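# Set every carton flat on the low platform

## Task

Place each carton lying flat on the low platform, fully inside its edges with nothing overhanging, none resting on another carton, and each with the same face upward as it had originally.

## Robot and tools

ROBOT. Two seven-joint arms, left_arm and right_arm, each ending in a vacuum suction tool. Each arm's base sits on a tilted plate, and both plates hang from one metal frame behind the arms. A 'too close' message treats each plate and its half of the frame as part of that arm. Calibrated base poses in the scene frame: left_arm (-0.012, +0.154, +0.080) m, quat_wxyz (+0.998, -0.053, +0.024, +0.004); right_arm (-0.048, -0.339, +0.080) m, quat_wxyz (+0.998, +0.054, +0.022, -0.025).

FRAME. All hand poses, targets and readings use the scene frame. Its origin is at table-top height, halfway between the nominal bases. +z points up, +x points out over the table, and left_arm is on the +y side. Camera image left/right does not match the arm names. The cup point (end_effector_position) is the centre of the suction cup rim. The cup opens along the cup point's +z axis. From about 3 cm behind the rim, the tool body and wrist camera stick out up to 9 cm sideways. Reported positions and orientations can be off by a few cm, more at long reach.

ROW FORMAT. Every motion command is built from rows of 16 plain numbers, and both arms are always included: left x, y, z, qw, qx, qy, qz, suction, then right x, y, z, qw, qx, qy, qz, suction. x, y, z form an absolute cup point position in metres. The quaternion is an absolute orientation, w first. Suction is in [-1, 1]: above 0.01 turns it on, 0.01 or less turns it off, and it keeps its last setting. To leave a tool unchanged, resend the suction number you last sent. To keep an arm still, resend the exact pose from the last result taken before it stopped moving. To hold an orientation, repeat the same quaternion in every row rather than copying the reported one, which may drift.

execute_actions(actions, cameras). actions is a list of actions. Each action is a table of up to 15 rows, one row per 1/30 s control step. An action always lasts 15 steps (0.5 s); a short table repeats its last row. A target may lie at most 0.6 m from the cup point's position at the start of the action, measured along each of the cup's own axes. If it lies farther, that action is rejected for both arms. If the first action is rejected or malformed, the whole call is. An empty list just reports the state. cameras picks images: omitted, null or ["all"] gives all; [] gives none; an unknown name invalidates the call. Cameras are cam_high, cam_left_wrist and cam_right_wrist, each 896x504.

move(target, speed, blend, blocking, cameras). target is one 16-number row or a list of up to 15 rows of absolute poses. Each cup point travels in a straight line from its Hand target, turning the short way. speed is m/s, 0.002 to 0.5, default 0.25, given once or per target. Rotation is capped at twice that value in rad/s and at 0.873 rad/s. blend (m) rounds corners at intermediate targets; 0 means pass through each one. All paths end together and run for at least 0.5 s; anything past 10 s is cut short. Moves do not avoid obstacles or the other arm, and fast moves overshoot and stray. Suction values of the first target take effect at the start. Those of later targets take effect only when every arm has come to rest there. With blocking=false the call returns after about 0.5 s while the move continues, and a new move takes over from the current point. The 'move:' line reports the ending (done, off_target, moving, held, fault). An arm not named in it is done, meaning within 3 mm and 2 degrees. limits=paced means a pose was clipped; limits=held means steps were withheld.

wait(seconds 0 to 10): lets time pass with the last commands held. stop(): brakes a running move; a fast move needs room to stop. zoom_image(camera, region [x0, y0, x1, y1] in pixels, at most 504x504): gives a closer look at the latest image from that camera. clear_fault(arm: left_arm or right_arm): clears a reported torque fault. finished_scene(scene: current scene number): ends the scene and cannot be undone. The cartons must stay correctly placed without help from the robot.

CONTROL. Each step, the commanded orientation is clipped to within 32 degrees of the measured one. Damped IK then favours position over orientation. An action may stop short of its target, and the result's Hand target line shows where the arm is headed, so send the remainder next time. Large rotations can swing the elbow. Joint speeds are capped at 1.39 and 1.22 rad/s.

GRIPPING. Switch suction on and press the 41 mm rim flat onto a smooth face so it seals all around. Keep it away from carton edges, seams and holes. suction_measured is near 0 with no seal and 0.83 or more when airtight. part_present becomes 1 at 0.50 and drops back to 0 below 0.45. Under vacuum the cup shortens, so a held carton sits up to 16 mm closer to the tool. To release, set the carton down on its support and then switch suction off. The cup stays in contact until it has moved back 22 mm. If the cup seals to the table, switching suction off frees it.

RESULTS also give joint positions, velocities ('within noise' when still), torques, Flange force along the tool axes (dropped after row calls, restored by move or wait), Tool commands, motor temperatures, and step readings of end_effector_position. Torque limits are 104.5 N m for the large joints and 51.3 for the wrist joints. The wrist motors can really give only about 22 N m, and a held load counts toward that. A MOTOR HOT line appears at 60 °C. At 75 °C that arm sinks and stops for 30 to 60 s or more.

AVOID. The arms are stiff, so a target a few mm beyond a firm contact presses very hard, and a fast approach hits hard. Either can trip a torque fault, where the arm stops until clear_fault. Do not drop cartons, release them while moving, slam them, or let the arms strike or squeeze each other. Never let anything fall off the table or leave it there. Loose objects may occasionally be nudged by outside pushes.

Each tool is called in YAML: its name, and indented under it one key for each argument.

## Session

execute_actions:
  actions: []

Scene clock: 0.00 s.
left_arm: end_effector_position=(+0.4725, +0.4472, +0.1480) suction_measured=0.00 part_present=0 end_effector_quat_wxyz=(+0.256, -0.528, +0.804, -0.098) | right_arm: end_effector_position=(+0.4495, -0.5123, +0.1554) suction_measured=0.00 part_present=0 end_effector_quat_wxyz=(-0.120, +0.962, -0.242, -0.024)
Joint positions: left_arm=[-1.147 0.614 0.659 2.096 1.089 -0.173 2.439] | right_arm=[-0.188 0.857 0.924 1.533 -0.864 1.208 0.511]
Joint velocities: within noise
Joint torques (N m): no reading
Motor temperatures (°C): left_arm=[32 36 27 34 34 35 42] | right_arm=[32 35 30 33 44 32 42]
Flange force (N): no reading
Hand target: left_arm +0.4725, +0.4472, +0.1480; +0.256, -0.528, +0.804, -0.098 | right_arm +0.4495, -0.5123, +0.1554; -0.120, +0.962, -0.242, -0.024
Tool commands: left_gripper/suction=+0.0 right_gripper/suction=+0.0

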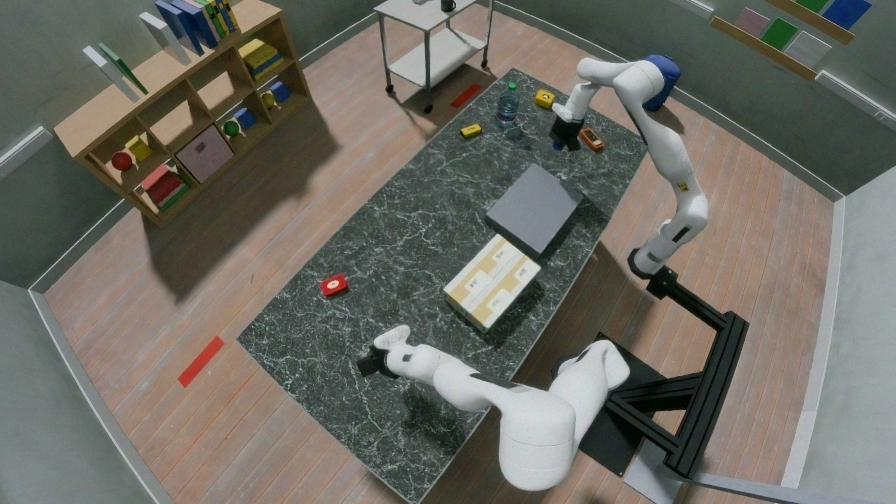

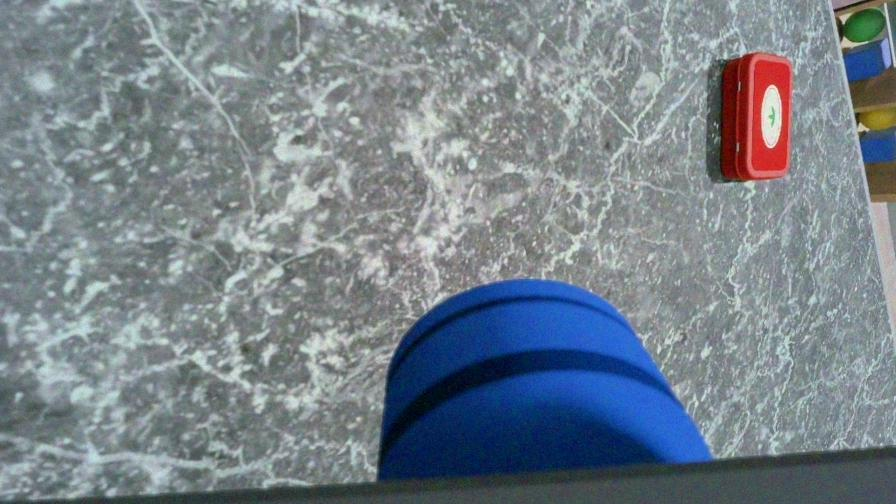

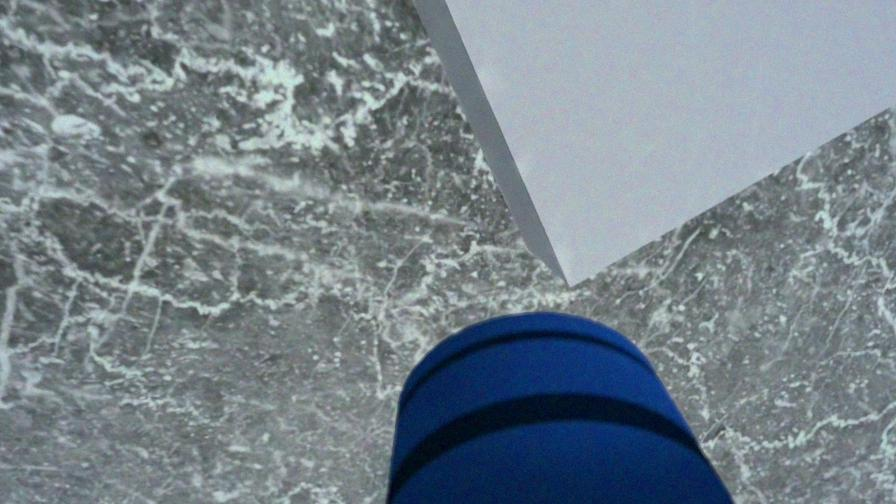

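zoom_image:
  camera: "cam_high"
  region: [400, 150, 620, 350]

zoom_image:
  camera: "cam_high"
  region: [430, 60, 650, 180]

Scaled by 2.291 (camera's finer frame: 1280x720).

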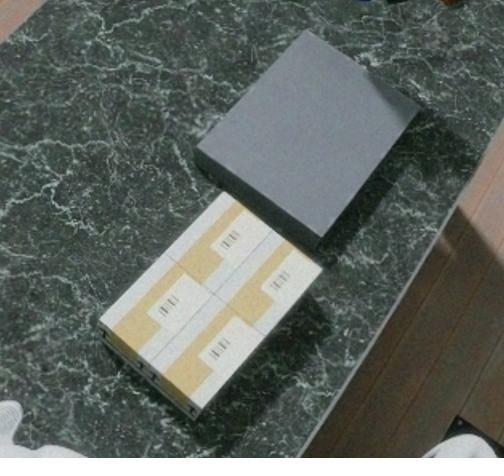

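Scaled by 2.291 (camera's finer frame: 1280x720).

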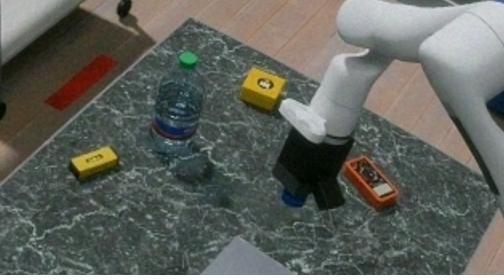

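move:
  target: [0.4725, 0.4472, 0.1480, 0.256, -0.528, 0.804, -0.098, 0, 0.36, -0.30, 0.35, 0, 0.970, -0.242, 0, 0]
  speed: 0.2
  cameras: ["cam_high", "cam_right_wrist"]

Scene clock: 63.47 s.
left_arm: end_effector_position=(+0.4725, +0.4472, +0.1480) suction_measured=0.00 part_present=0 end_effector_quat_wxyz=(+0.256, -0.528, +0.804, -0.098) | right_arm: end_effector_position=(+0.3600, -0.3000, +0.3500) suction_measured=0.00 part_present=0 end_effector_quat_wxyz=(+0.000, +0.970, -0.242, +0.000)
Joint positions: left_arm=[-1.143 0.612 0.654 2.095 1.094 -0.169 2.437] | right_arm=[-1.258 0.52 1.383 1.67 -0.421 1.325 -0.26]
Joint torques (N m): left_arm=[0.07 -16.69 3.67 -5.82 -0.09 0.25 -0.16] | right_arm=[-1.21 -9.35 4.49 -8.14 0.63 -0.09 0.45]
Flange force (N): left_arm=no reading | right_arm=[-0.4 -2.2 1.7]
Hand target: left_arm +0.4725, +0.4472, +0.1480; +0.256, -0.528, +0.804, -0.098 | right_arm +0.3600, -0.3000, +0.3500; +0.000, +0.970, -0.242, +0.000
Off the commanded pose: left_arm 0.000 m, 0 deg | right_arm 0.000 m, 0 deg.
move: done

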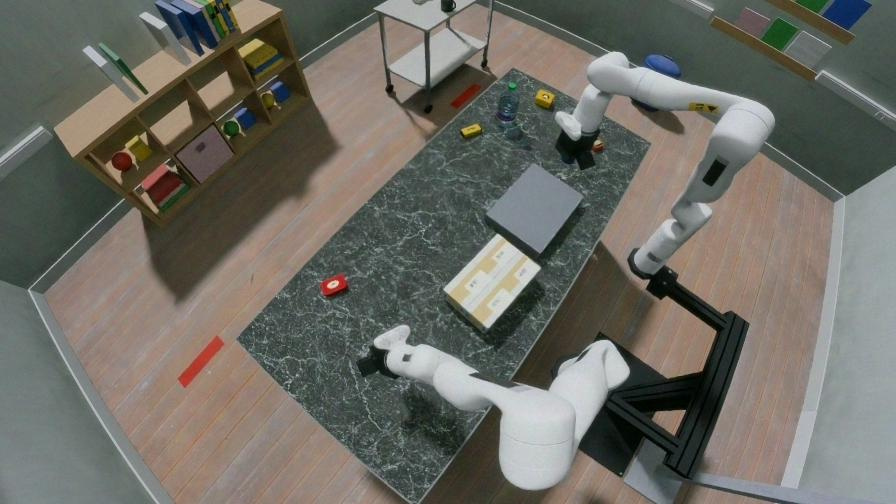

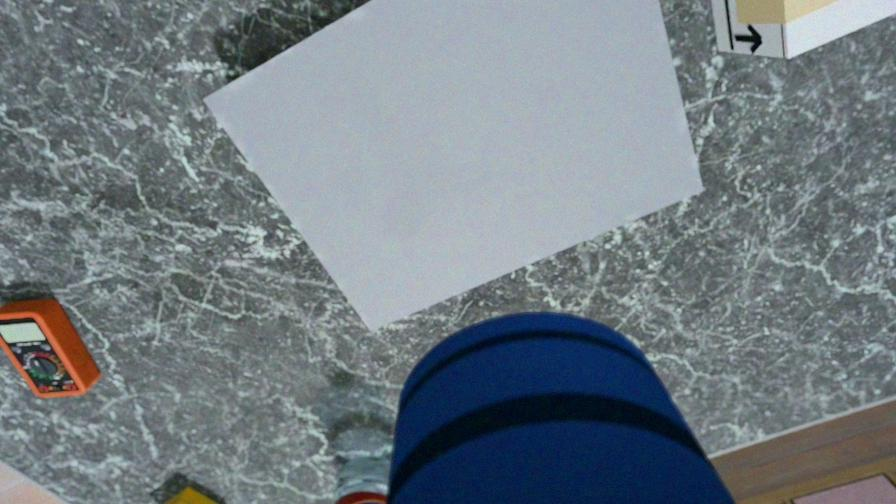

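move:
  target: [0.4725, 0.4472, 0.1480, 0.256, -0.528, 0.804, -0.098, 0, 0.26, -0.30, 0.35, 0, 0.970, -0.242, 0, 0]
  speed: 0.2
  cameras: ["cam_right_wrist"]

Scene clock: 111.53 s.
left_arm: end_effector_position=(+0.4725, +0.4472, +0.1480) suction_measured=0.00 part_present=0 end_effector_quat_wxyz=(+0.256, -0.528, +0.804, -0.098) | right_arm: end_effector_position=(+0.2600, -0.3000, +0.3500) suction_measured=0.00 part_present=0 end_effector_quat_wxyz=(+0.000, +0.970, -0.242, +0.000)
Joint positions: left_arm=[-1.143 0.612 0.654 2.095 1.094 -0.169 2.437] | right_arm=[-1.793 0.395 1.769 1.938 -0.296 1.251 -0.366]
Joint torques (N m): left_arm=[0.04 -16.65 3.65 -5.77 -0.1 0.23 -0.17] | right_arm=[-0.86 -3.07 3.15 -8.27 0.66 -0.06 0.41]
Flange force (N): left_arm=no reading | right_arm=[1.2 -4.5 2.7]
Hand target: left_arm +0.4725, +0.4472, +0.1480; +0.256, -0.528, +0.804, -0.098 | right_arm +0.2600, -0.3000, +0.3500; +0.000, +0.970, -0.242, +0.000
Off the commanded pose: left_arm 0.000 m, 0 deg | right_arm 0.000 m, 0 deg.
move: done

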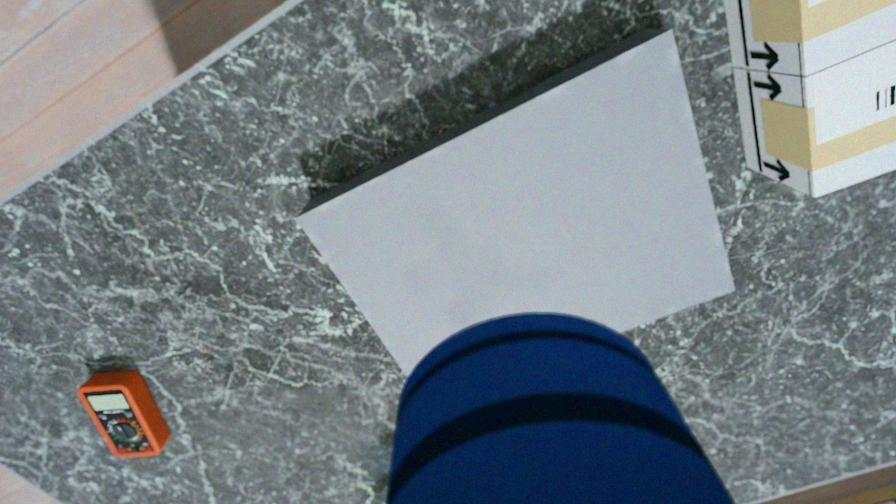

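move:
  target: [0.4725, 0.4472, 0.1480, 0.256, -0.528, 0.804, -0.098, 0, 0.26, 0.0, 0.38, 0, 1, 0, 0, 0]
  speed: 0.2
  cameras: ["cam_right_wrist"]

Scene clock: 127.67 s.
left_arm: end_effector_position=(+0.4725, +0.4472, +0.1480) suction_measured=0.00 part_present=0 end_effector_quat_wxyz=(+0.256, -0.528, +0.804, -0.098) | right_arm: end_effector_position=(+0.2600, +0.0000, +0.3800) suction_measured=0.00 part_present=0 end_effector_quat_wxyz=(+0.000, +1.000, +0.000, +0.000)
Joint positions: left_arm=[-1.143 0.612 0.654 2.095 1.094 -0.169 2.437] | right_arm=[-1.683 0.724 1.247 1.357 -0.563 1.533 -0.449]
Joint torques (N m): left_arm=[0.14 -16.7 3.66 -5.79 -0.1 0.22 -0.17] | right_arm=[-1.28 -14.65 5.64 -7.7 0.65 -0.09 0.42]
Flange force (N): left_arm=no reading | right_arm=[-0.4 -1.7 1.1]
Hand target: left_arm +0.4725, +0.4472, +0.1480; +0.256, -0.528, +0.804, -0.098 | right_arm +0.2600, +0.0000, +0.3800; +0.000, +1.000, +0.000, +0.000
Off the commanded pose: left_arm 0.000 m, 0 deg | right_arm 0.000 m, 0 deg.
move: done

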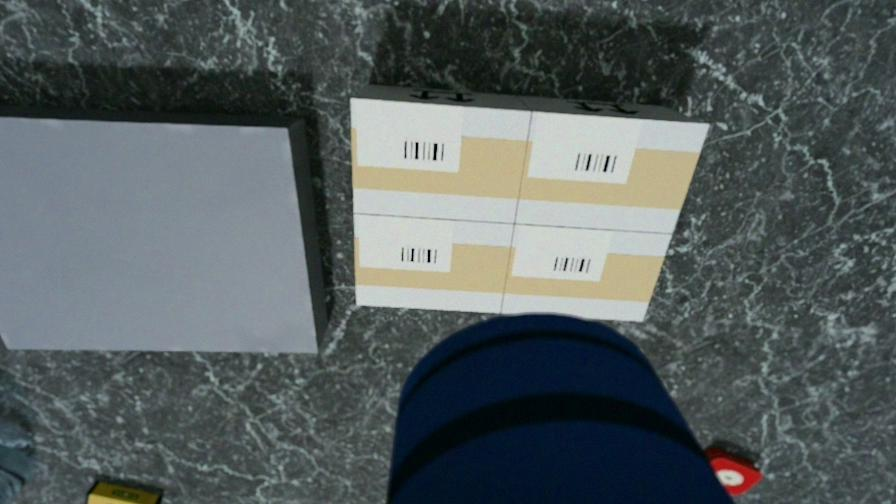

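move:
  target: [0.4725, 0.4472, 0.1480, 0.256, -0.528, 0.804, -0.098, 0, 0.29, -0.02, 0.16, 0, 1, 0, 0, 0]
  speed: 0.15
  cameras: ["cam_high", "cam_right_wrist"]

Scene clock: 256.27 s.
left_arm: end_effector_position=(+0.4725, +0.4472, +0.1480) suction_measured=0.00 part_present=0 end_effector_quat_wxyz=(+0.256, -0.528, +0.804, -0.098) | right_arm: end_effector_position=(+0.2900, -0.0200, +0.1600) suction_measured=0.00 part_present=0 end_effector_quat_wxyz=(+0.000, +1.000, +0.000, +0.000)
Joint positions: left_arm=[-1.143 0.612 0.654 2.095 1.094 -0.169 2.437] | right_arm=[-1.523 0.957 1.031 1.721 -0.813 1.018 -0.168]
Joint torques (N m): left_arm=[0.11 -16.68 3.68 -5.82 -0.09 0.15 -0.19] | right_arm=[-1.51 -16.85 6.52 -5.46 0.72 -0.07 0.44]
Flange force (N): left_arm=no reading | right_arm=[-1.4 -0.7 2.1]
Hand target: left_arm +0.4725, +0.4472, +0.1480; +0.256, -0.528, +0.804, -0.098 | right_arm +0.2900, -0.0200, +0.1600; +0.000, +1.000, +0.000, +0.000
Off the commanded pose: left_arm 0.000 m, 0 deg | right_arm 0.000 m, 0 deg.
move: done

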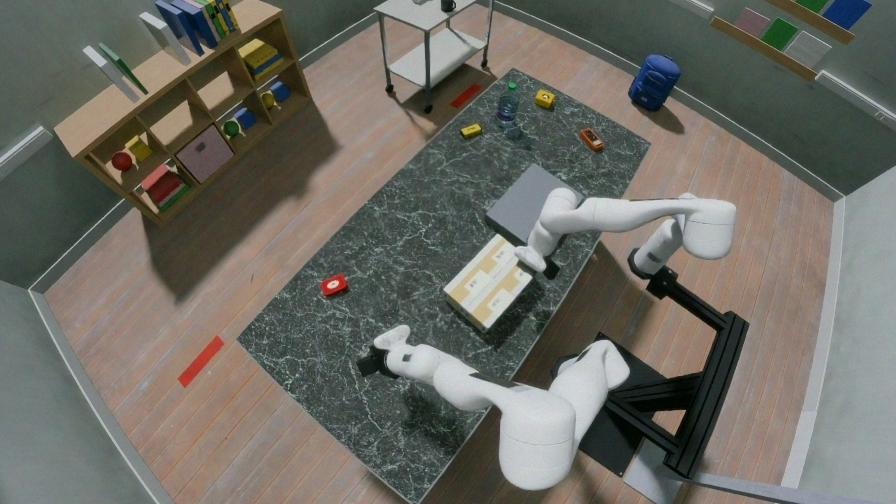

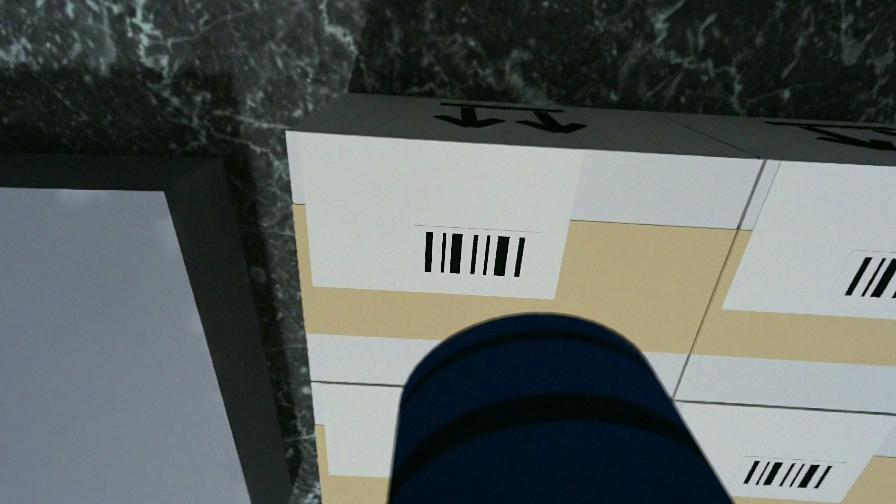

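zoom_image:
  camera: "cam_right_wrist"
  region: [140, 70, 500, 270]

zoom_image:
  camera: "cam_right_wrist"
  region: [536, 80, 896, 280]

Scaled by 1.400 (camera's finer frame: 1280x720).

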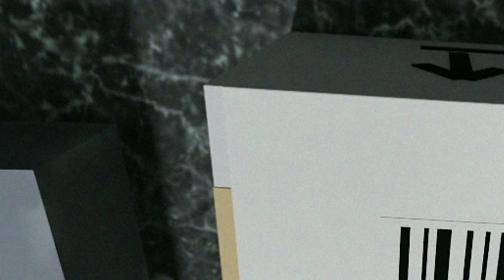

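Scaled by 1.400 (camera's finer frame: 1280x720).

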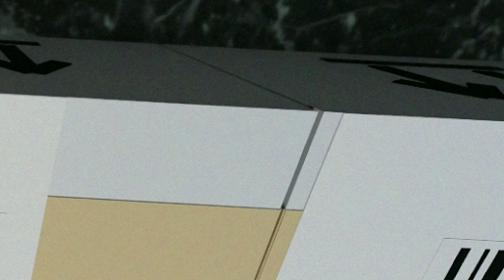

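move:
  target:
    - [0.4725, 0.4472, 0.1480, 0.256, -0.528, 0.804, -0.098, 0, 0.311, -0.015, 0.13, 0, 1, 0, 0, 0]
    - [0.4725, 0.4472, 0.1480, 0.256, -0.528, 0.804, -0.098, 0, 0.311, -0.015, 0.095, 0, 1, 0, 0, 1]
  speed: [0.1, 0.03]
  cameras: ["cam_right_wrist"]

Scene clock: 388.37 s.
left_arm: end_effector_position=(+0.4725, +0.4472, +0.1480) suction_measured=0.00 part_present=0 end_effector_quat_wxyz=(+0.256, -0.528, +0.804, -0.098) | right_arm: end_effector_position=(+0.3110, -0.0150, +0.0950) suction_measured=0.00 part_present=0 end_effector_quat_wxyz=(+0.000, +1.000, +0.000, +0.000)
Joint positions: left_arm=[-1.143 0.612 0.654 2.095 1.094 -0.169 2.437] | right_arm=[-1.429 1.071 0.935 1.695 -0.907 0.921 -0.102]
Joint torques (N m): left_arm=[0.07 -16.68 3.66 -5.82 -0.1 0.23 -0.15] | right_arm=[-1.65 -18.39 6.64 -4.65 0.66 -0.03 0.45]
Flange force (N): left_arm=no reading | right_arm=[-1.8 -0.3 1.8]
Hand target: left_arm +0.4725, +0.4472, +0.1480; +0.256, -0.528, +0.804, -0.098 | right_arm +0.3110, -0.0150, +0.0950; +0.000, +1.000, +0.000, +0.000
Off the commanded pose: left_arm 0.000 m, 0 deg | right_arm 0.000 m, 0 deg.
move: done

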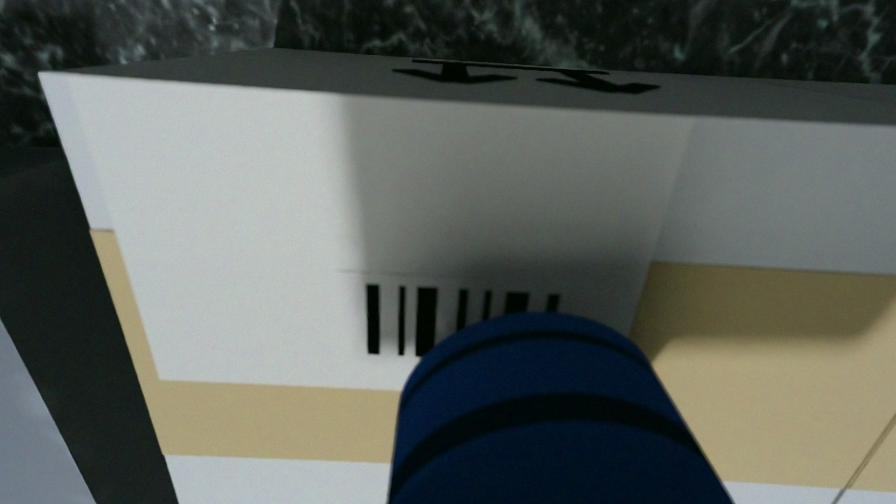

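move:
  target: [0.4725, 0.4472, 0.1480, 0.256, -0.528, 0.804, -0.098, 0, 0.311, -0.015, 0.085, 0, 1, 0, 0, 1]
  speed: 0.02
  cameras: []

move:
  target: [0.4725, 0.4472, 0.1480, 0.256, -0.528, 0.804, -0.098, 0, 0.311, -0.015, 0.083, 0, 1, 0, 0, 1]
  speed: 0.02
  cameras: []

Scene clock: 407.77 s.
left_arm: end_effector_position=(+0.4725, +0.4472, +0.1480) suction_measured=0.00 part_present=0 end_effector_quat_wxyz=(+0.256, -0.528, +0.804, -0.098) | right_arm: end_effector_position=(+0.3109, -0.0150, +0.0849) suction_measured=0.55 part_present=1 end_effector_quat_wxyz=(+0.000, +1.000, +0.000, +0.000)
Joint positions: left_arm=[-1.143 0.612 0.654 2.095 1.094 -0.169 2.437] | right_arm=[-1.421 1.086 0.921 1.698 -0.922 0.902 -0.092]
Joint torques (N m): left_arm=[0.1 -16.71 3.67 -5.87 -0.12 0.24 -0.19] | right_arm=[-1.96 -19.1 6.85 -4.99 0.61 0.26 0.41]
Flange force (N): left_arm=no reading | right_arm=[-2.5 1.2 3.9]
Hand target: left_arm +0.4725, +0.4472, +0.1480; +0.256, -0.528, +0.804, -0.098 | right_arm +0.3110, -0.0150, +0.0850; +0.000, +1.000, +0.000, +0.000
Off the commanded pose: left_arm 0.000 m, 0 deg | right_arm 0.000 m, 0 deg.
move: done

Scene clock: 408.47 s.
left_arm: end_effector_position=(+0.4725, +0.4472, +0.1480) suction_measured=0.00 part_present=0 end_effector_quat_wxyz=(+0.256, -0.528, +0.804, -0.098) | right_arm: end_effector_position=(+0.3110, -0.0150, +0.0830) suction_measured=0.91 part_present=1 end_effector_quat_wxyz=(+0.000, +1.000, +0.000, +0.000)
Joint positions: left_arm=[-1.143 0.612 0.654 2.095 1.094 -0.169 2.437] | right_arm=[-1.419 1.089 0.918 1.699 -0.925 0.899 -0.09]
Joint torques (N m): left_arm=[0.08 -16.69 3.69 -5.79 -0.09 0.25 -0.14] | right_arm=[-1.89 -20.33 7.56 -5.06 0.7 -0.03 0.37]
Flange force (N): left_arm=no reading | right_arm=[-1.8 -0.1 6.4]
Hand target: left_arm +0.4725, +0.4472, +0.1480; +0.256, -0.528, +0.804, -0.098 | right_arm +0.3110, -0.0150, +0.0830; +0.000, +1.000, +0.000, +0.000
Off the commanded pose: left_arm 0.000 m, 0 deg | right_arm 0.000 m, 0 deg.
move: done

move:
  target:
    - [0.4725, 0.4472, 0.1480, 0.256, -0.528, 0.804, -0.098, 0, 0.311, -0.015, 0.10, 0, 1, 0, 0, 1]
    - [0.4725, 0.4472, 0.1480, 0.256, -0.528, 0.804, -0.098, 0, 0.311, -0.015, 0.22, 0, 1, 0, 0, 1]
  speed: [0.03, 0.08]
  cameras: ["cam_high", "cam_right_wrist"]

Scene clock: 419.60 s.
left_arm: end_effector_position=(+0.4725, +0.4472, +0.1480) suction_measured=0.00 part_present=0 end_effector_quat_wxyz=(+0.256, -0.528, +0.804, -0.098) | right_arm: end_effector_position=(+0.3110, -0.0150, +0.2200) suction_measured=0.91 part_present=1 end_effector_quat_wxyz=(+0.000, +1.000, +0.000, +0.000)
Joint positions: left_arm=[-1.143 0.612 0.654 2.095 1.094 -0.169 2.437] | right_arm=[-1.511 0.903 1.096 1.587 -0.726 1.174 -0.231]
Joint torques (N m): left_arm=[0.13 -16.67 3.66 -5.83 -0.07 0.24 -0.13] | right_arm=[-1.72 -18.52 7.38 -7.35 0.64 -0.05 0.43]
Flange force (N): left_arm=no reading | right_arm=[-1.3 -0.8 6.1]
Hand target: left_arm +0.4725, +0.4472, +0.1480; +0.256, -0.528, +0.804, -0.098 | right_arm +0.3110, -0.0150, +0.2200; +0.000, +1.000, +0.000, +0.000
Off the commanded pose: left_arm 0.000 m, 0 deg | right_arm 0.000 m, 0 deg.
move: done

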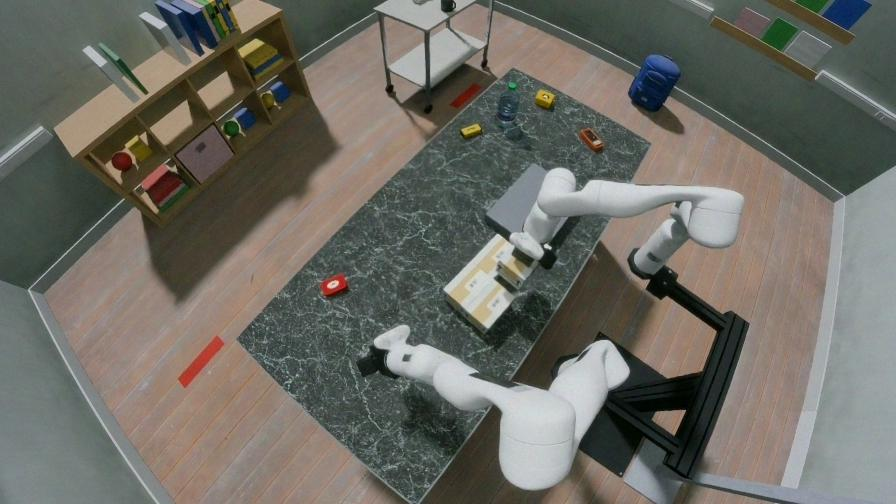

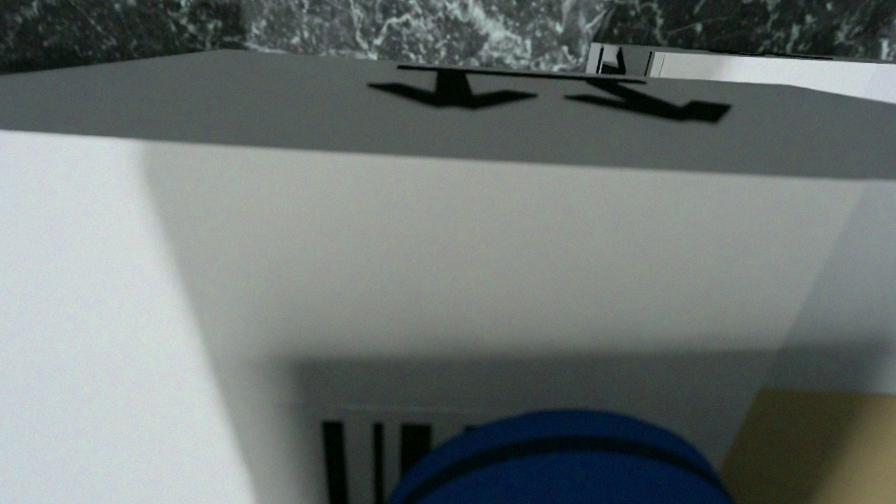

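move:
  target:
    - [0.4725, 0.4472, 0.1480, 0.256, -0.528, 0.804, -0.098, 0, 0.3334, -0.3907, 0.20, 0, 0.99976, 0.02181, 0, 1]
    - [0.4725, 0.4472, 0.1480, 0.256, -0.528, 0.804, -0.098, 0, 0.3334, -0.3907, 0.14, 0, 0.99976, 0.02181, 0, 1]
  speed: [0.15, 0.06]
  cameras: ["cam_high", "cam_right_wrist"]

Scene clock: 461.87 s.
left_arm: end_effector_position=(+0.4725, +0.4472, +0.1480) suction_measured=0.00 part_present=0 end_effector_quat_wxyz=(+0.256, -0.528, +0.804, -0.098) | right_arm: end_effector_position=(+0.3334, -0.3907, +0.1400) suction_measured=0.91 part_present=1 end_effector_quat_wxyz=(+0.000, +1.000, +0.022, +0.000)
Joint positions: left_arm=[-1.143 0.612 0.654 2.095 1.094 -0.169 2.437] | right_arm=[-0.744 0.666 0.959 2.104 -0.718 0.684 0.759]
Joint torques (N m): left_arm=[0.13 -16.64 3.61 -5.81 -0.1 0.26 -0.16] | right_arm=[-1.6 -13.6 4.72 -5.15 0.74 0.05 0.45]
Motor temperatures (°C): left_arm=[32 40 27 33 34 34 42] | right_arm=[32 40 30 33 43 32 42]
Flange force (N): left_arm=no reading | right_arm=[-0.4 -1.8 8.1]
Hand target: left_arm +0.4725, +0.4472, +0.1480; +0.256, -0.528, +0.804, -0.098 | right_arm +0.3334, -0.3907, +0.1400; +0.000, +1.000, +0.022, +0.000
Off the commanded pose: left_arm 0.000 m, 0 deg | right_arm 0.000 m, 0 deg.
move: done

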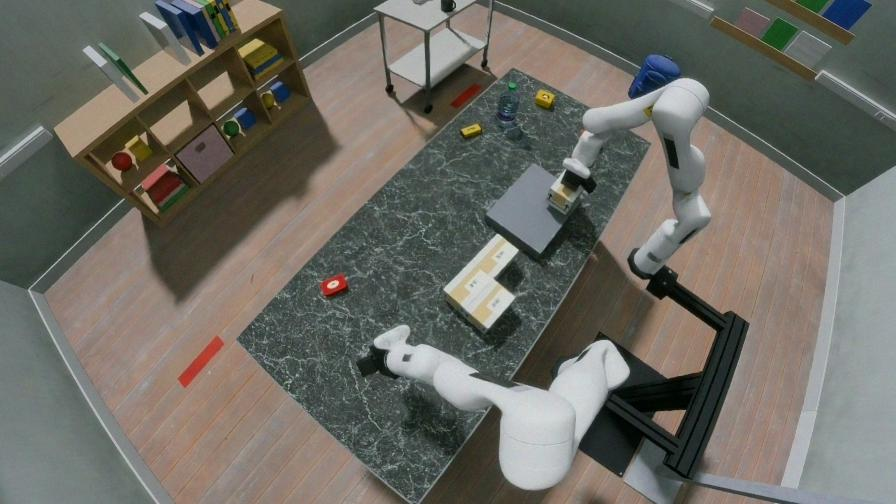

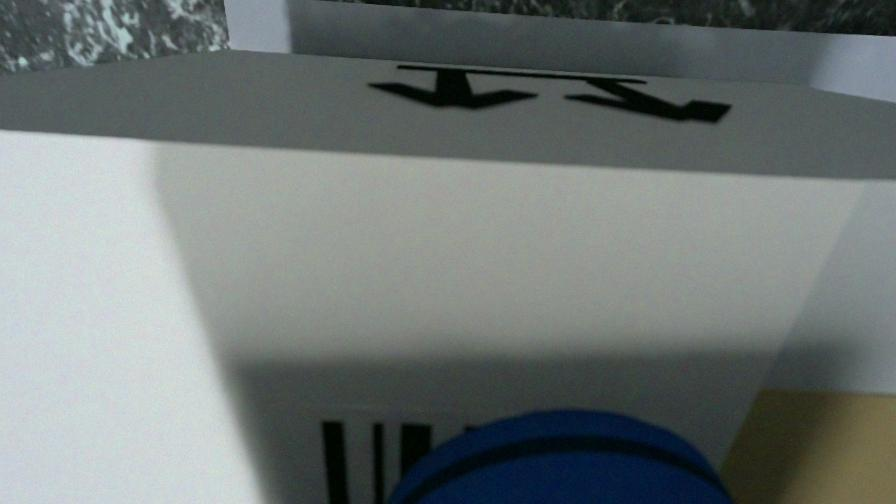

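zoom_image:
  camera: "cam_right_wrist"
  region: [0, 0, 448, 150]

zoom_image:
  camera: "cam_high"
  region: [470, 130, 620, 270]

Scaled by 1.125 (camera's finer frame: 1280x720).

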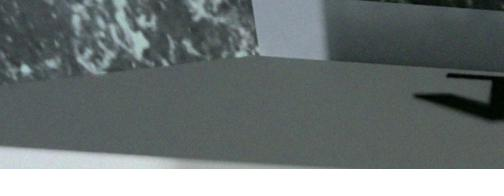

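Scaled by 3.360 (camera's finer frame: 1280x720).

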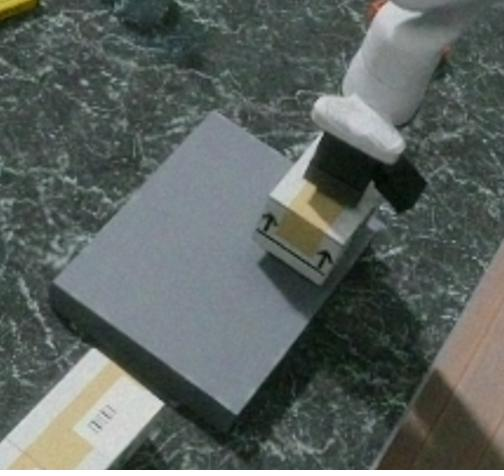

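move:
  target: [0.4725, 0.4472, 0.1480, 0.256, -0.528, 0.804, -0.098, 0, 0.3365, -0.3875, 0.124, 0, 0.99976, 0.02181, 0, 1]
  speed: 0.04
  cameras: []

move:
  target: [0.4725, 0.4472, 0.1480, 0.256, -0.528, 0.804, -0.098, 0, 0.3365, -0.3875, 0.121, 0, 0.99976, 0.02181, 0, 1]
  speed: 0.02
  cameras: []

move:
  target: [0.4725, 0.4472, 0.1480, 0.256, -0.528, 0.804, -0.098, 0, 0.3365, -0.3875, 0.118, 0, 0.99976, 0.02181, 0, 1]
  speed: 0.02
  cameras: ["cam_right_wrist"]

Scene clock: 496.67 s.
left_arm: end_effector_position=(+0.4725, +0.4472, +0.1480) suction_measured=0.00 part_present=0 end_effector_quat_wxyz=(+0.256, -0.528, +0.804, -0.098) | right_arm: end_effector_position=(+0.3365, -0.3875, +0.1240) suction_measured=0.91 part_present=1 end_effector_quat_wxyz=(+0.000, +1.000, +0.022, +0.000)
Joint positions: left_arm=[-1.143 0.612 0.654 2.095 1.094 -0.169 2.437] | right_arm=[-0.713 0.698 0.911 2.106 -0.761 0.647 0.783]
Joint torques (N m): left_arm=[0.08 -16.67 3.63 -5.79 -0.11 0.24 -0.2] | right_arm=[-1.64 -14.16 4.69 -4.7 0.76 -0.01 0.44]
Flange force (N): left_arm=no reading | right_arm=[-0.6 -1.8 7.7]
Hand target: left_arm +0.4725, +0.4472, +0.1480; +0.256, -0.528, +0.804, -0.098 | right_arm +0.3365, -0.3875, +0.1240; +0.000, +1.000, +0.022, +0.000
Off the commanded pose: left_arm 0.000 m, 0 deg | right_arm 0.000 m, 0 deg.
move: done

Scene clock: 497.37 s.
left_arm: end_effector_position=(+0.4725, +0.4472, +0.1480) suction_measured=0.00 part_present=0 end_effector_quat_wxyz=(+0.256, -0.528, +0.804, -0.098) | right_arm: end_effector_position=(+0.3365, -0.3875, +0.1210) suction_measured=0.91 part_present=1 end_effector_quat_wxyz=(+0.000, +1.000, +0.022, +0.000)
Joint positions: left_arm=[-1.143 0.612 0.654 2.095 1.094 -0.169 2.437] | right_arm=[-0.706 0.703 0.902 2.108 -0.769 0.639 0.79]
Joint torques (N m): left_arm=[0.07 -16.66 3.71 -5.78 -0.08 0.25 -0.15] | right_arm=[-1.62 -14.22 4.67 -4.63 0.69 0.05 0.4]
Flange force (N): left_arm=no reading | right_arm=[-0.9 -1.7 7.6]
Hand target: left_arm +0.4725, +0.4472, +0.1480; +0.256, -0.528, +0.804, -0.098 | right_arm +0.3365, -0.3875, +0.1210; +0.000, +1.000, +0.022, +0.000
Off the commanded pose: left_arm 0.000 m, 0 deg | right_arm 0.000 m, 0 deg.
move: done

Scene clock: 498.07 s.
left_arm: end_effector_position=(+0.4725, +0.4472, +0.1480) suction_measured=0.00 part_present=0 end_effector_quat_wxyz=(+0.256, -0.528, +0.804, -0.098) | right_arm: end_effector_position=(+0.3365, -0.3875, +0.1180) suction_measured=0.91 part_present=1 end_effector_quat_wxyz=(+0.000, +1.000, +0.022, +0.000)
Joint positions: left_arm=[-1.143 0.612 0.654 2.095 1.094 -0.169 2.437] | right_arm=[-0.699 0.708 0.893 2.11 -0.777 0.631 0.796]
Joint torques (N m): left_arm=[0.06 -16.68 3.71 -5.75 -0.08 0.25 -0.19] | right_arm=[-1.57 -14.35 4.72 -4.55 0.74 0.07 0.44]
Flange force (N): left_arm=no reading | right_arm=[-0.9 -2.0 7.9]
Hand target: left_arm +0.4725, +0.4472, +0.1480; +0.256, -0.528, +0.804, -0.098 | right_arm +0.3365, -0.3875, +0.1180; +0.000, +1.000, +0.022, +0.000
Off the commanded pose: left_arm 0.000 m, 0 deg | right_arm 0.000 m, 0 deg.
move: done

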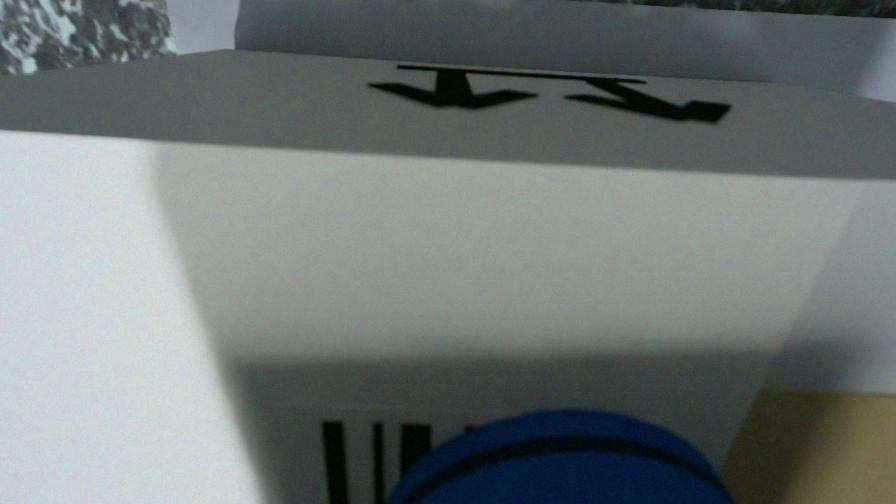

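move:
  target: [0.4725, 0.4472, 0.1480, 0.256, -0.528, 0.804, -0.098, 0, 0.3365, -0.3875, 0.1155, 0, 0.99976, 0.02181, 0, 1]
  speed: 0.02
  cameras: []

move:
  target: [0.4725, 0.4472, 0.1480, 0.256, -0.528, 0.804, -0.098, 0, 0.3365, -0.3875, 0.1135, 0, 0.99976, 0.02181, 0, 1]
  speed: 0.02
  cameras: []

move:
  target: [0.4725, 0.4472, 0.1480, 0.256, -0.528, 0.804, -0.098, 0, 0.3365, -0.3875, 0.1115, 0, 0.99976, 0.02181, 0, 1]
  speed: 0.02
  cameras: ["cam_right_wrist"]

Scene clock: 510.83 s.
left_arm: end_effector_position=(+0.4725, +0.4472, +0.1480) suction_measured=0.00 part_present=0 end_effector_quat_wxyz=(+0.256, -0.528, +0.804, -0.098) | right_arm: end_effector_position=(+0.3365, -0.3875, +0.1155) suction_measured=0.91 part_present=1 end_effector_quat_wxyz=(+0.000, +1.000, +0.022, +0.000)
Joint positions: left_arm=[-1.143 0.612 0.654 2.095 1.094 -0.169 2.437] | right_arm=[-0.693 0.712 0.885 2.112 -0.784 0.624 0.802]
Joint torques (N m): left_arm=[0.09 -16.67 3.66 -5.78 -0.1 0.22 -0.15] | right_arm=[-1.29 -12.13 3.71 -4.61 0.47 -0.45 0.43]
Flange force (N): left_arm=no reading | right_arm=[-3.5 -2.1 -1.6]
Hand target: left_arm +0.4725, +0.4472, +0.1480; +0.256, -0.528, +0.804, -0.098 | right_arm +0.3365, -0.3875, +0.1155; +0.000, +1.000, +0.022, +0.000
Off the commanded pose: left_arm 0.000 m, 0 deg | right_arm 0.000 m, 0 deg.
move: done

Scene clock: 511.53 s.
left_arm: end_effector_position=(+0.4725, +0.4472, +0.1480) suction_measured=0.00 part_present=0 end_effector_quat_wxyz=(+0.256, -0.528, +0.804, -0.098) | right_arm: end_effector_position=(+0.3366, -0.3875, +0.1136) suction_measured=0.91 part_present=1 end_effector_quat_wxyz=(+0.000, +1.000, +0.022, +0.000)
Joint positions: left_arm=[-1.143 0.612 0.654 2.095 1.094 -0.169 2.437] | right_arm=[-0.688 0.715 0.879 2.113 -0.789 0.619 0.806]
Joint torques (N m): left_arm=[0.1 -16.66 3.68 -5.82 -0.06 0.22 -0.18] | right_arm=[0.83 9.67 -6.46 -3.55 -1.96 -4.23 0.42]
Flange force (N): left_arm=no reading | right_arm=[-21.7 -1.4 -91.2]
Hand target: left_arm +0.4725, +0.4472, +0.1480; +0.256, -0.528, +0.804, -0.098 | right_arm +0.3365, -0.3875, +0.1135; +0.000, +1.000, +0.022, +0.000
Off the commanded pose: left_arm 0.000 m, 0 deg | right_arm 0.000 m, 0 deg.
move: done

Scene clock: 512.23 s.
left_arm: end_effector_position=(+0.4725, +0.4472, +0.1480) suction_measured=0.00 part_present=0 end_effector_quat_wxyz=(+0.256, -0.528, +0.804, -0.098) | right_arm: end_effector_position=(+0.3365, -0.3875, +0.1116) suction_measured=0.91 part_present=1 end_effector_quat_wxyz=(+0.000, +1.000, +0.022, +0.000)
Joint positions: left_arm=[-1.143 0.612 0.654 2.095 1.094 -0.169 2.437] | right_arm=[-0.683 0.718 0.873 2.114 -0.795 0.614 0.81]
Joint torques (N m): left_arm=[0.11 -16.67 3.69 -5.85 -0.11 0.22 -0.15] | right_arm=[3.33 34.07 -17.31 -1.27 -4.33 -7.94 0.45]
Flange force (N): left_arm=no reading | right_arm=[-38.5 -0.8 -188.9]
Hand target: left_arm +0.4725, +0.4472, +0.1480; +0.256, -0.528, +0.804, -0.098 | right_arm +0.3365, -0.3875, +0.1115; +0.000, +1.000, +0.022, +0.000
Off the commanded pose: left_arm 0.000 m, 0 deg | right_arm 0.000 m, 0 deg.
move: done

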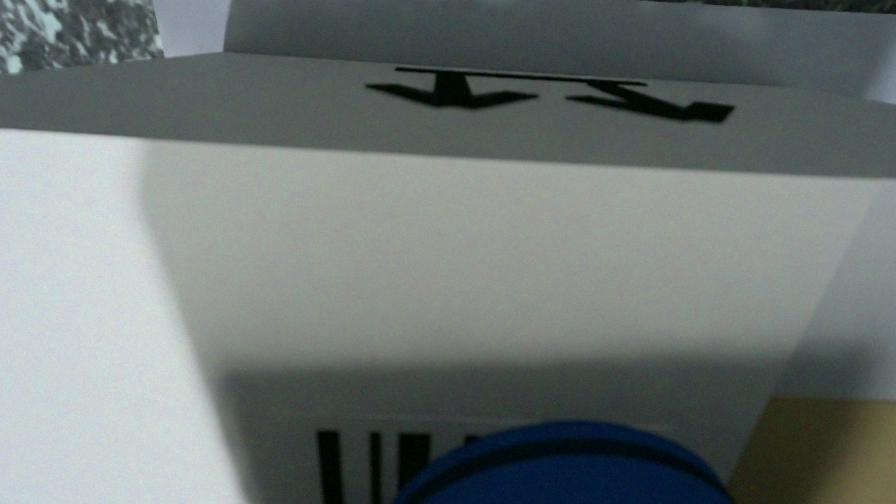

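move:
  target: [0.4725, 0.4472, 0.1480, 0.256, -0.528, 0.804, -0.098, 0, 0.3365, -0.3875, 0.1155, 0, 0.99976, 0.02181, 0, 1]
  speed: 0.02
  cameras: []

Scene clock: 519.03 s.
left_arm: end_effector_position=(+0.4725, +0.4472, +0.1480) suction_measured=0.00 part_present=0 end_effector_quat_wxyz=(+0.256, -0.528, +0.804, -0.098) | right_arm: end_effector_position=(+0.3364, -0.3875, +0.1154) suction_measured=0.91 part_present=1 end_effector_quat_wxyz=(+0.000, +1.000, +0.022, +0.000)
Joint positions: left_arm=[-1.143 0.612 0.654 2.095 1.094 -0.169 2.437] | right_arm=[-0.693 0.712 0.885 2.112 -0.784 0.624 0.802]
Joint torques (N m): left_arm=[0.07 -16.65 3.68 -5.81 -0.07 0.21 -0.15] | right_arm=[-1.03 -10.74 3.05 -4.34 0.5 -0.69 0.55]
Flange force (N): left_arm=no reading | right_arm=[-4.0 -2.7 -7.6]
Hand target: left_arm +0.4725, +0.4472, +0.1480; +0.256, -0.528, +0.804, -0.098 | right_arm +0.3365, -0.3875, +0.1155; +0.000, +1.000, +0.022, +0.000
Off the commanded pose: left_arm 0.000 m, 0 deg | right_arm 0.000 m, 0 deg.
move: done

move:
  target: [0.4725, 0.4472, 0.1480, 0.256, -0.528, 0.804, -0.098, 0, 0.3365, -0.3875, 0.1158, 0, 0.99976, 0.02181, 0, 0]
  speed: 0.02
  cameras: ["cam_right_wrist"]

Scene clock: 524.67 s.
left_arm: end_effector_position=(+0.4725, +0.4472, +0.1480) suction_measured=0.00 part_present=0 end_effector_quat_wxyz=(+0.256, -0.528, +0.804, -0.098) | right_arm: end_effector_position=(+0.3365, -0.3875, +0.1158) suction_measured=0.00 part_present=0 end_effector_quat_wxyz=(+0.000, +1.000, +0.022, +0.000)
Joint positions: left_arm=[-1.143 0.612 0.654 2.095 1.094 -0.169 2.437] | right_arm=[-0.694 0.711 0.886 2.111 -0.783 0.625 0.801]
Joint torques (N m): left_arm=[0.1 -16.63 3.69 -5.81 -0.1 0.22 -0.15] | right_arm=[-0.95 -8.15 1.93 -2.92 0.35 -0.52 0.43]
Flange force (N): left_arm=no reading | right_arm=[-3.5 -1.5 -15.9]
Hand target: left_arm +0.4725, +0.4472, +0.1480; +0.256, -0.528, +0.804, -0.098 | right_arm +0.3365, -0.3875, +0.1158; +0.000, +1.000, +0.022, +0.000
Off the commanded pose: left_arm 0.000 m, 0 deg | right_arm 0.000 m, 0 deg.
move: done

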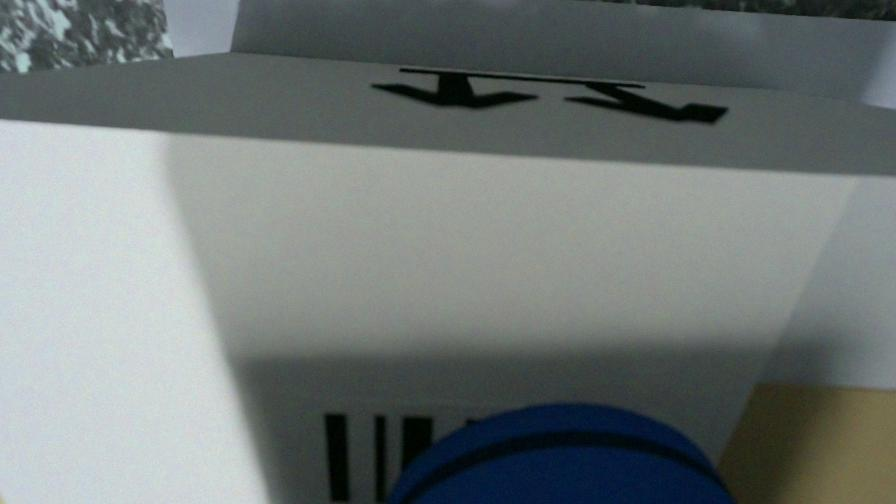

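move:
  target:
    - [0.4725, 0.4472, 0.1480, 0.256, -0.528, 0.804, -0.098, 0, 0.3365, -0.3875, 0.145, 0, 0.99976, 0.02181, 0, 0]
    - [0.4725, 0.4472, 0.1480, 0.256, -0.528, 0.804, -0.098, 0, 0.26, -0.32, 0.35, 0, 1, 0, 0, 0]
  speed: [0.05, 0.2]
  cameras: ["cam_high", "cam_right_wrist"]

Scene clock: 533.77 s.
left_arm: end_effector_position=(+0.4725, +0.4472, +0.1480) suction_measured=0.00 part_present=0 end_effector_quat_wxyz=(+0.256, -0.528, +0.804, -0.098) | right_arm: end_effector_position=(+0.2600, -0.3200, +0.3500) suction_measured=0.00 part_present=0 end_effector_quat_wxyz=(+0.000, +1.000, +0.000, +0.000)
Joint positions: left_arm=[-1.143 0.612 0.654 2.095 1.094 -0.169 2.437] | right_arm=[-1.836 0.308 1.785 1.947 -0.205 1.225 0.07]
Joint torques (N m): left_arm=[0.08 -16.68 3.67 -5.81 -0.08 0.27 -0.15] | right_arm=[-0.85 -1.47 2.51 -8.42 0.68 -0.06 0.4]
Flange force (N): left_arm=no reading | right_arm=[4.8 -4.0 3.3]
Hand target: left_arm +0.4725, +0.4472, +0.1480; +0.256, -0.528, +0.804, -0.098 | right_arm +0.2600, -0.3200, +0.3500; +0.000, +1.000, +0.000, +0.000
Off the commanded pose: left_arm 0.000 m, 0 deg | right_arm 0.000 m, 0 deg.
move: done

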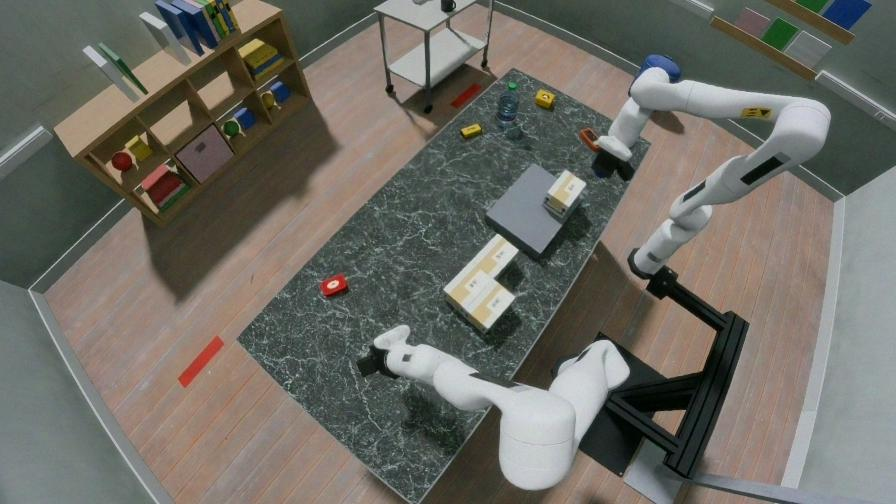

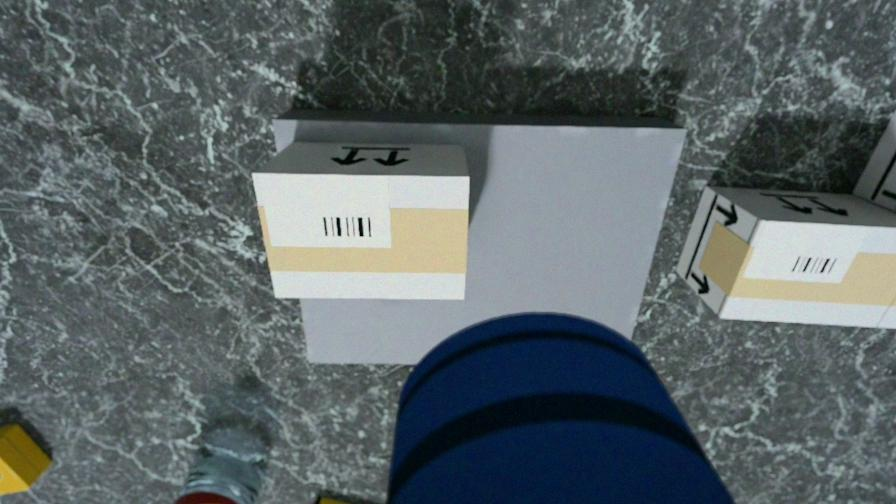

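move:
  target:
    - [0.4725, 0.4472, 0.1480, 0.256, -0.528, 0.804, -0.098, 0, 0.4022, -0.0219, 0.12, 0, 1, 0, 0, 1]
    - [0.4725, 0.4472, 0.1480, 0.256, -0.528, 0.804, -0.098, 0, 0.4022, -0.0219, 0.0855, 0, 1, 0, 0, 1]
  speed: [0.2, 0.04]
  cameras: ["cam_right_wrist"]

Scene clock: 591.67 s.
left_arm: end_effector_position=(+0.4725, +0.4472, +0.1480) suction_measured=0.00 part_present=0 end_effector_quat_wxyz=(+0.256, -0.528, +0.804, -0.098) | right_arm: end_effector_position=(+0.4021, -0.0220, +0.0854) suction_measured=0.49 part_present=0 end_effector_quat_wxyz=(+0.000, +1.000, +0.000, +0.000)
Joint positions: left_arm=[-1.143 0.612 0.654 2.095 1.094 -0.169 2.437] | right_arm=[-1.209 1.131 0.875 1.444 -0.818 0.991 -0.126]
Joint torques (N m): left_arm=[0.11 -16.69 3.68 -5.82 -0.1 0.25 -0.16] | right_arm=[-2.5 -24.67 8.1 -6.6 0.65 -0.04 0.43]
Flange force (N): left_arm=no reading | right_arm=[-1.4 -0.6 9.0]
Hand target: left_arm +0.4725, +0.4472, +0.1480; +0.256, -0.528, +0.804, -0.098 | right_arm +0.4022, -0.0219, +0.0855; +0.000, +1.000, +0.000, +0.000
Off the commanded pose: left_arm 0.000 m, 0 deg | right_arm 0.000 m, 0 deg.
move: done

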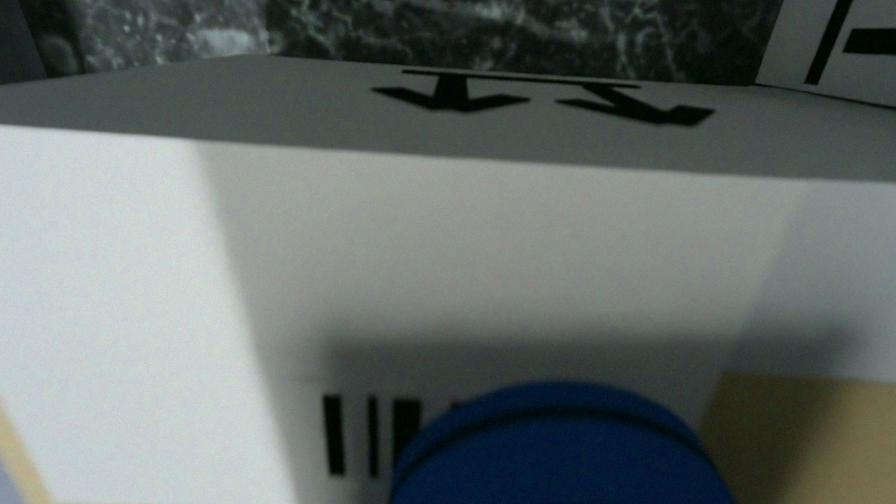

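move:
  target:
    - [0.4725, 0.4472, 0.1480, 0.256, -0.528, 0.804, -0.098, 0, 0.4022, -0.0219, 0.105, 0, 1, 0, 0, 1]
    - [0.4725, 0.4472, 0.1480, 0.256, -0.528, 0.804, -0.098, 0, 0.4022, -0.0219, 0.19, 0, 1, 0, 0, 1]
    - [0.4725, 0.4472, 0.1480, 0.256, -0.528, 0.804, -0.098, 0, 0.4464, -0.3914, 0.19, 0, 0.99976, 0.02181, 0, 1]
    - [0.4725, 0.4472, 0.1480, 0.256, -0.528, 0.804, -0.098, 0, 0.4464, -0.3914, 0.125, 0, 0.99976, 0.02181, 0, 1]
    - [0.4725, 0.4472, 0.1480, 0.256, -0.528, 0.804, -0.098, 0, 0.4464, -0.3914, 0.117, 0, 0.99976, 0.02181, 0, 1]
  speed: [0.05, 0.15, 0.2, 0.1, 0.02]
  blend: [0, 0.03, 0.03, 0, 0]
  cameras: ["cam_right_wrist"]

Scene clock: 611.50 s.
left_arm: end_effector_position=(+0.4725, +0.4472, +0.1480) suction_measured=0.00 part_present=0 end_effector_quat_wxyz=(+0.256, -0.528, +0.804, -0.098) | right_arm: end_effector_position=(+0.4464, -0.3914, +0.1170) suction_measured=0.90 part_present=1 end_effector_quat_wxyz=(+0.000, +1.000, +0.022, +0.000)
Joint positions: left_arm=[-1.143 0.612 0.654 2.095 1.094 -0.169 2.437] | right_arm=[-0.592 0.86 0.871 1.732 -0.718 0.846 0.653]
Joint torques (N m): left_arm=[0.16 -16.68 3.61 -5.81 -0.11 0.26 -0.16] | right_arm=[-1.9 -17.97 5.68 -5.94 0.65 -0.21 0.44]
Flange force (N): left_arm=no reading | right_arm=[-1.7 -1.7 3.2]
Hand target: left_arm +0.4725, +0.4472, +0.1480; +0.256, -0.528, +0.804, -0.098 | right_arm +0.4464, -0.3914, +0.1170; +0.000, +1.000, +0.022, +0.000
Off the commanded pose: left_arm 0.000 m, 0 deg | right_arm 0.000 m, 0 deg.
move: done

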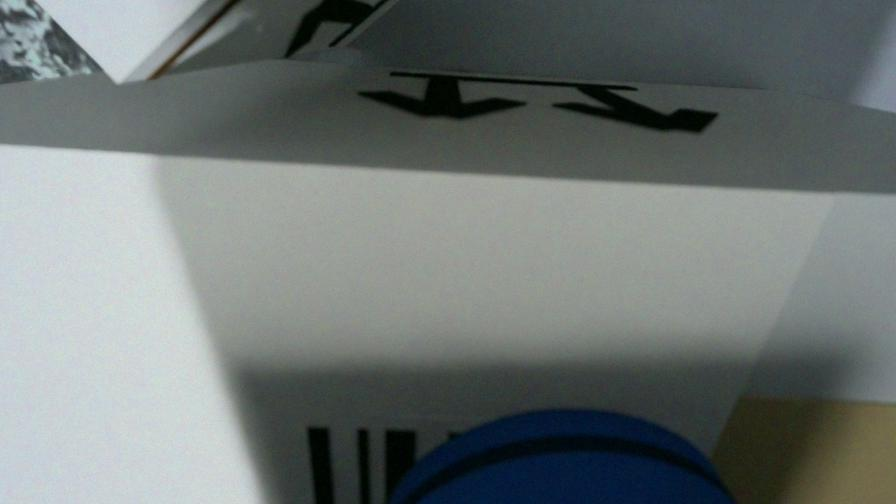

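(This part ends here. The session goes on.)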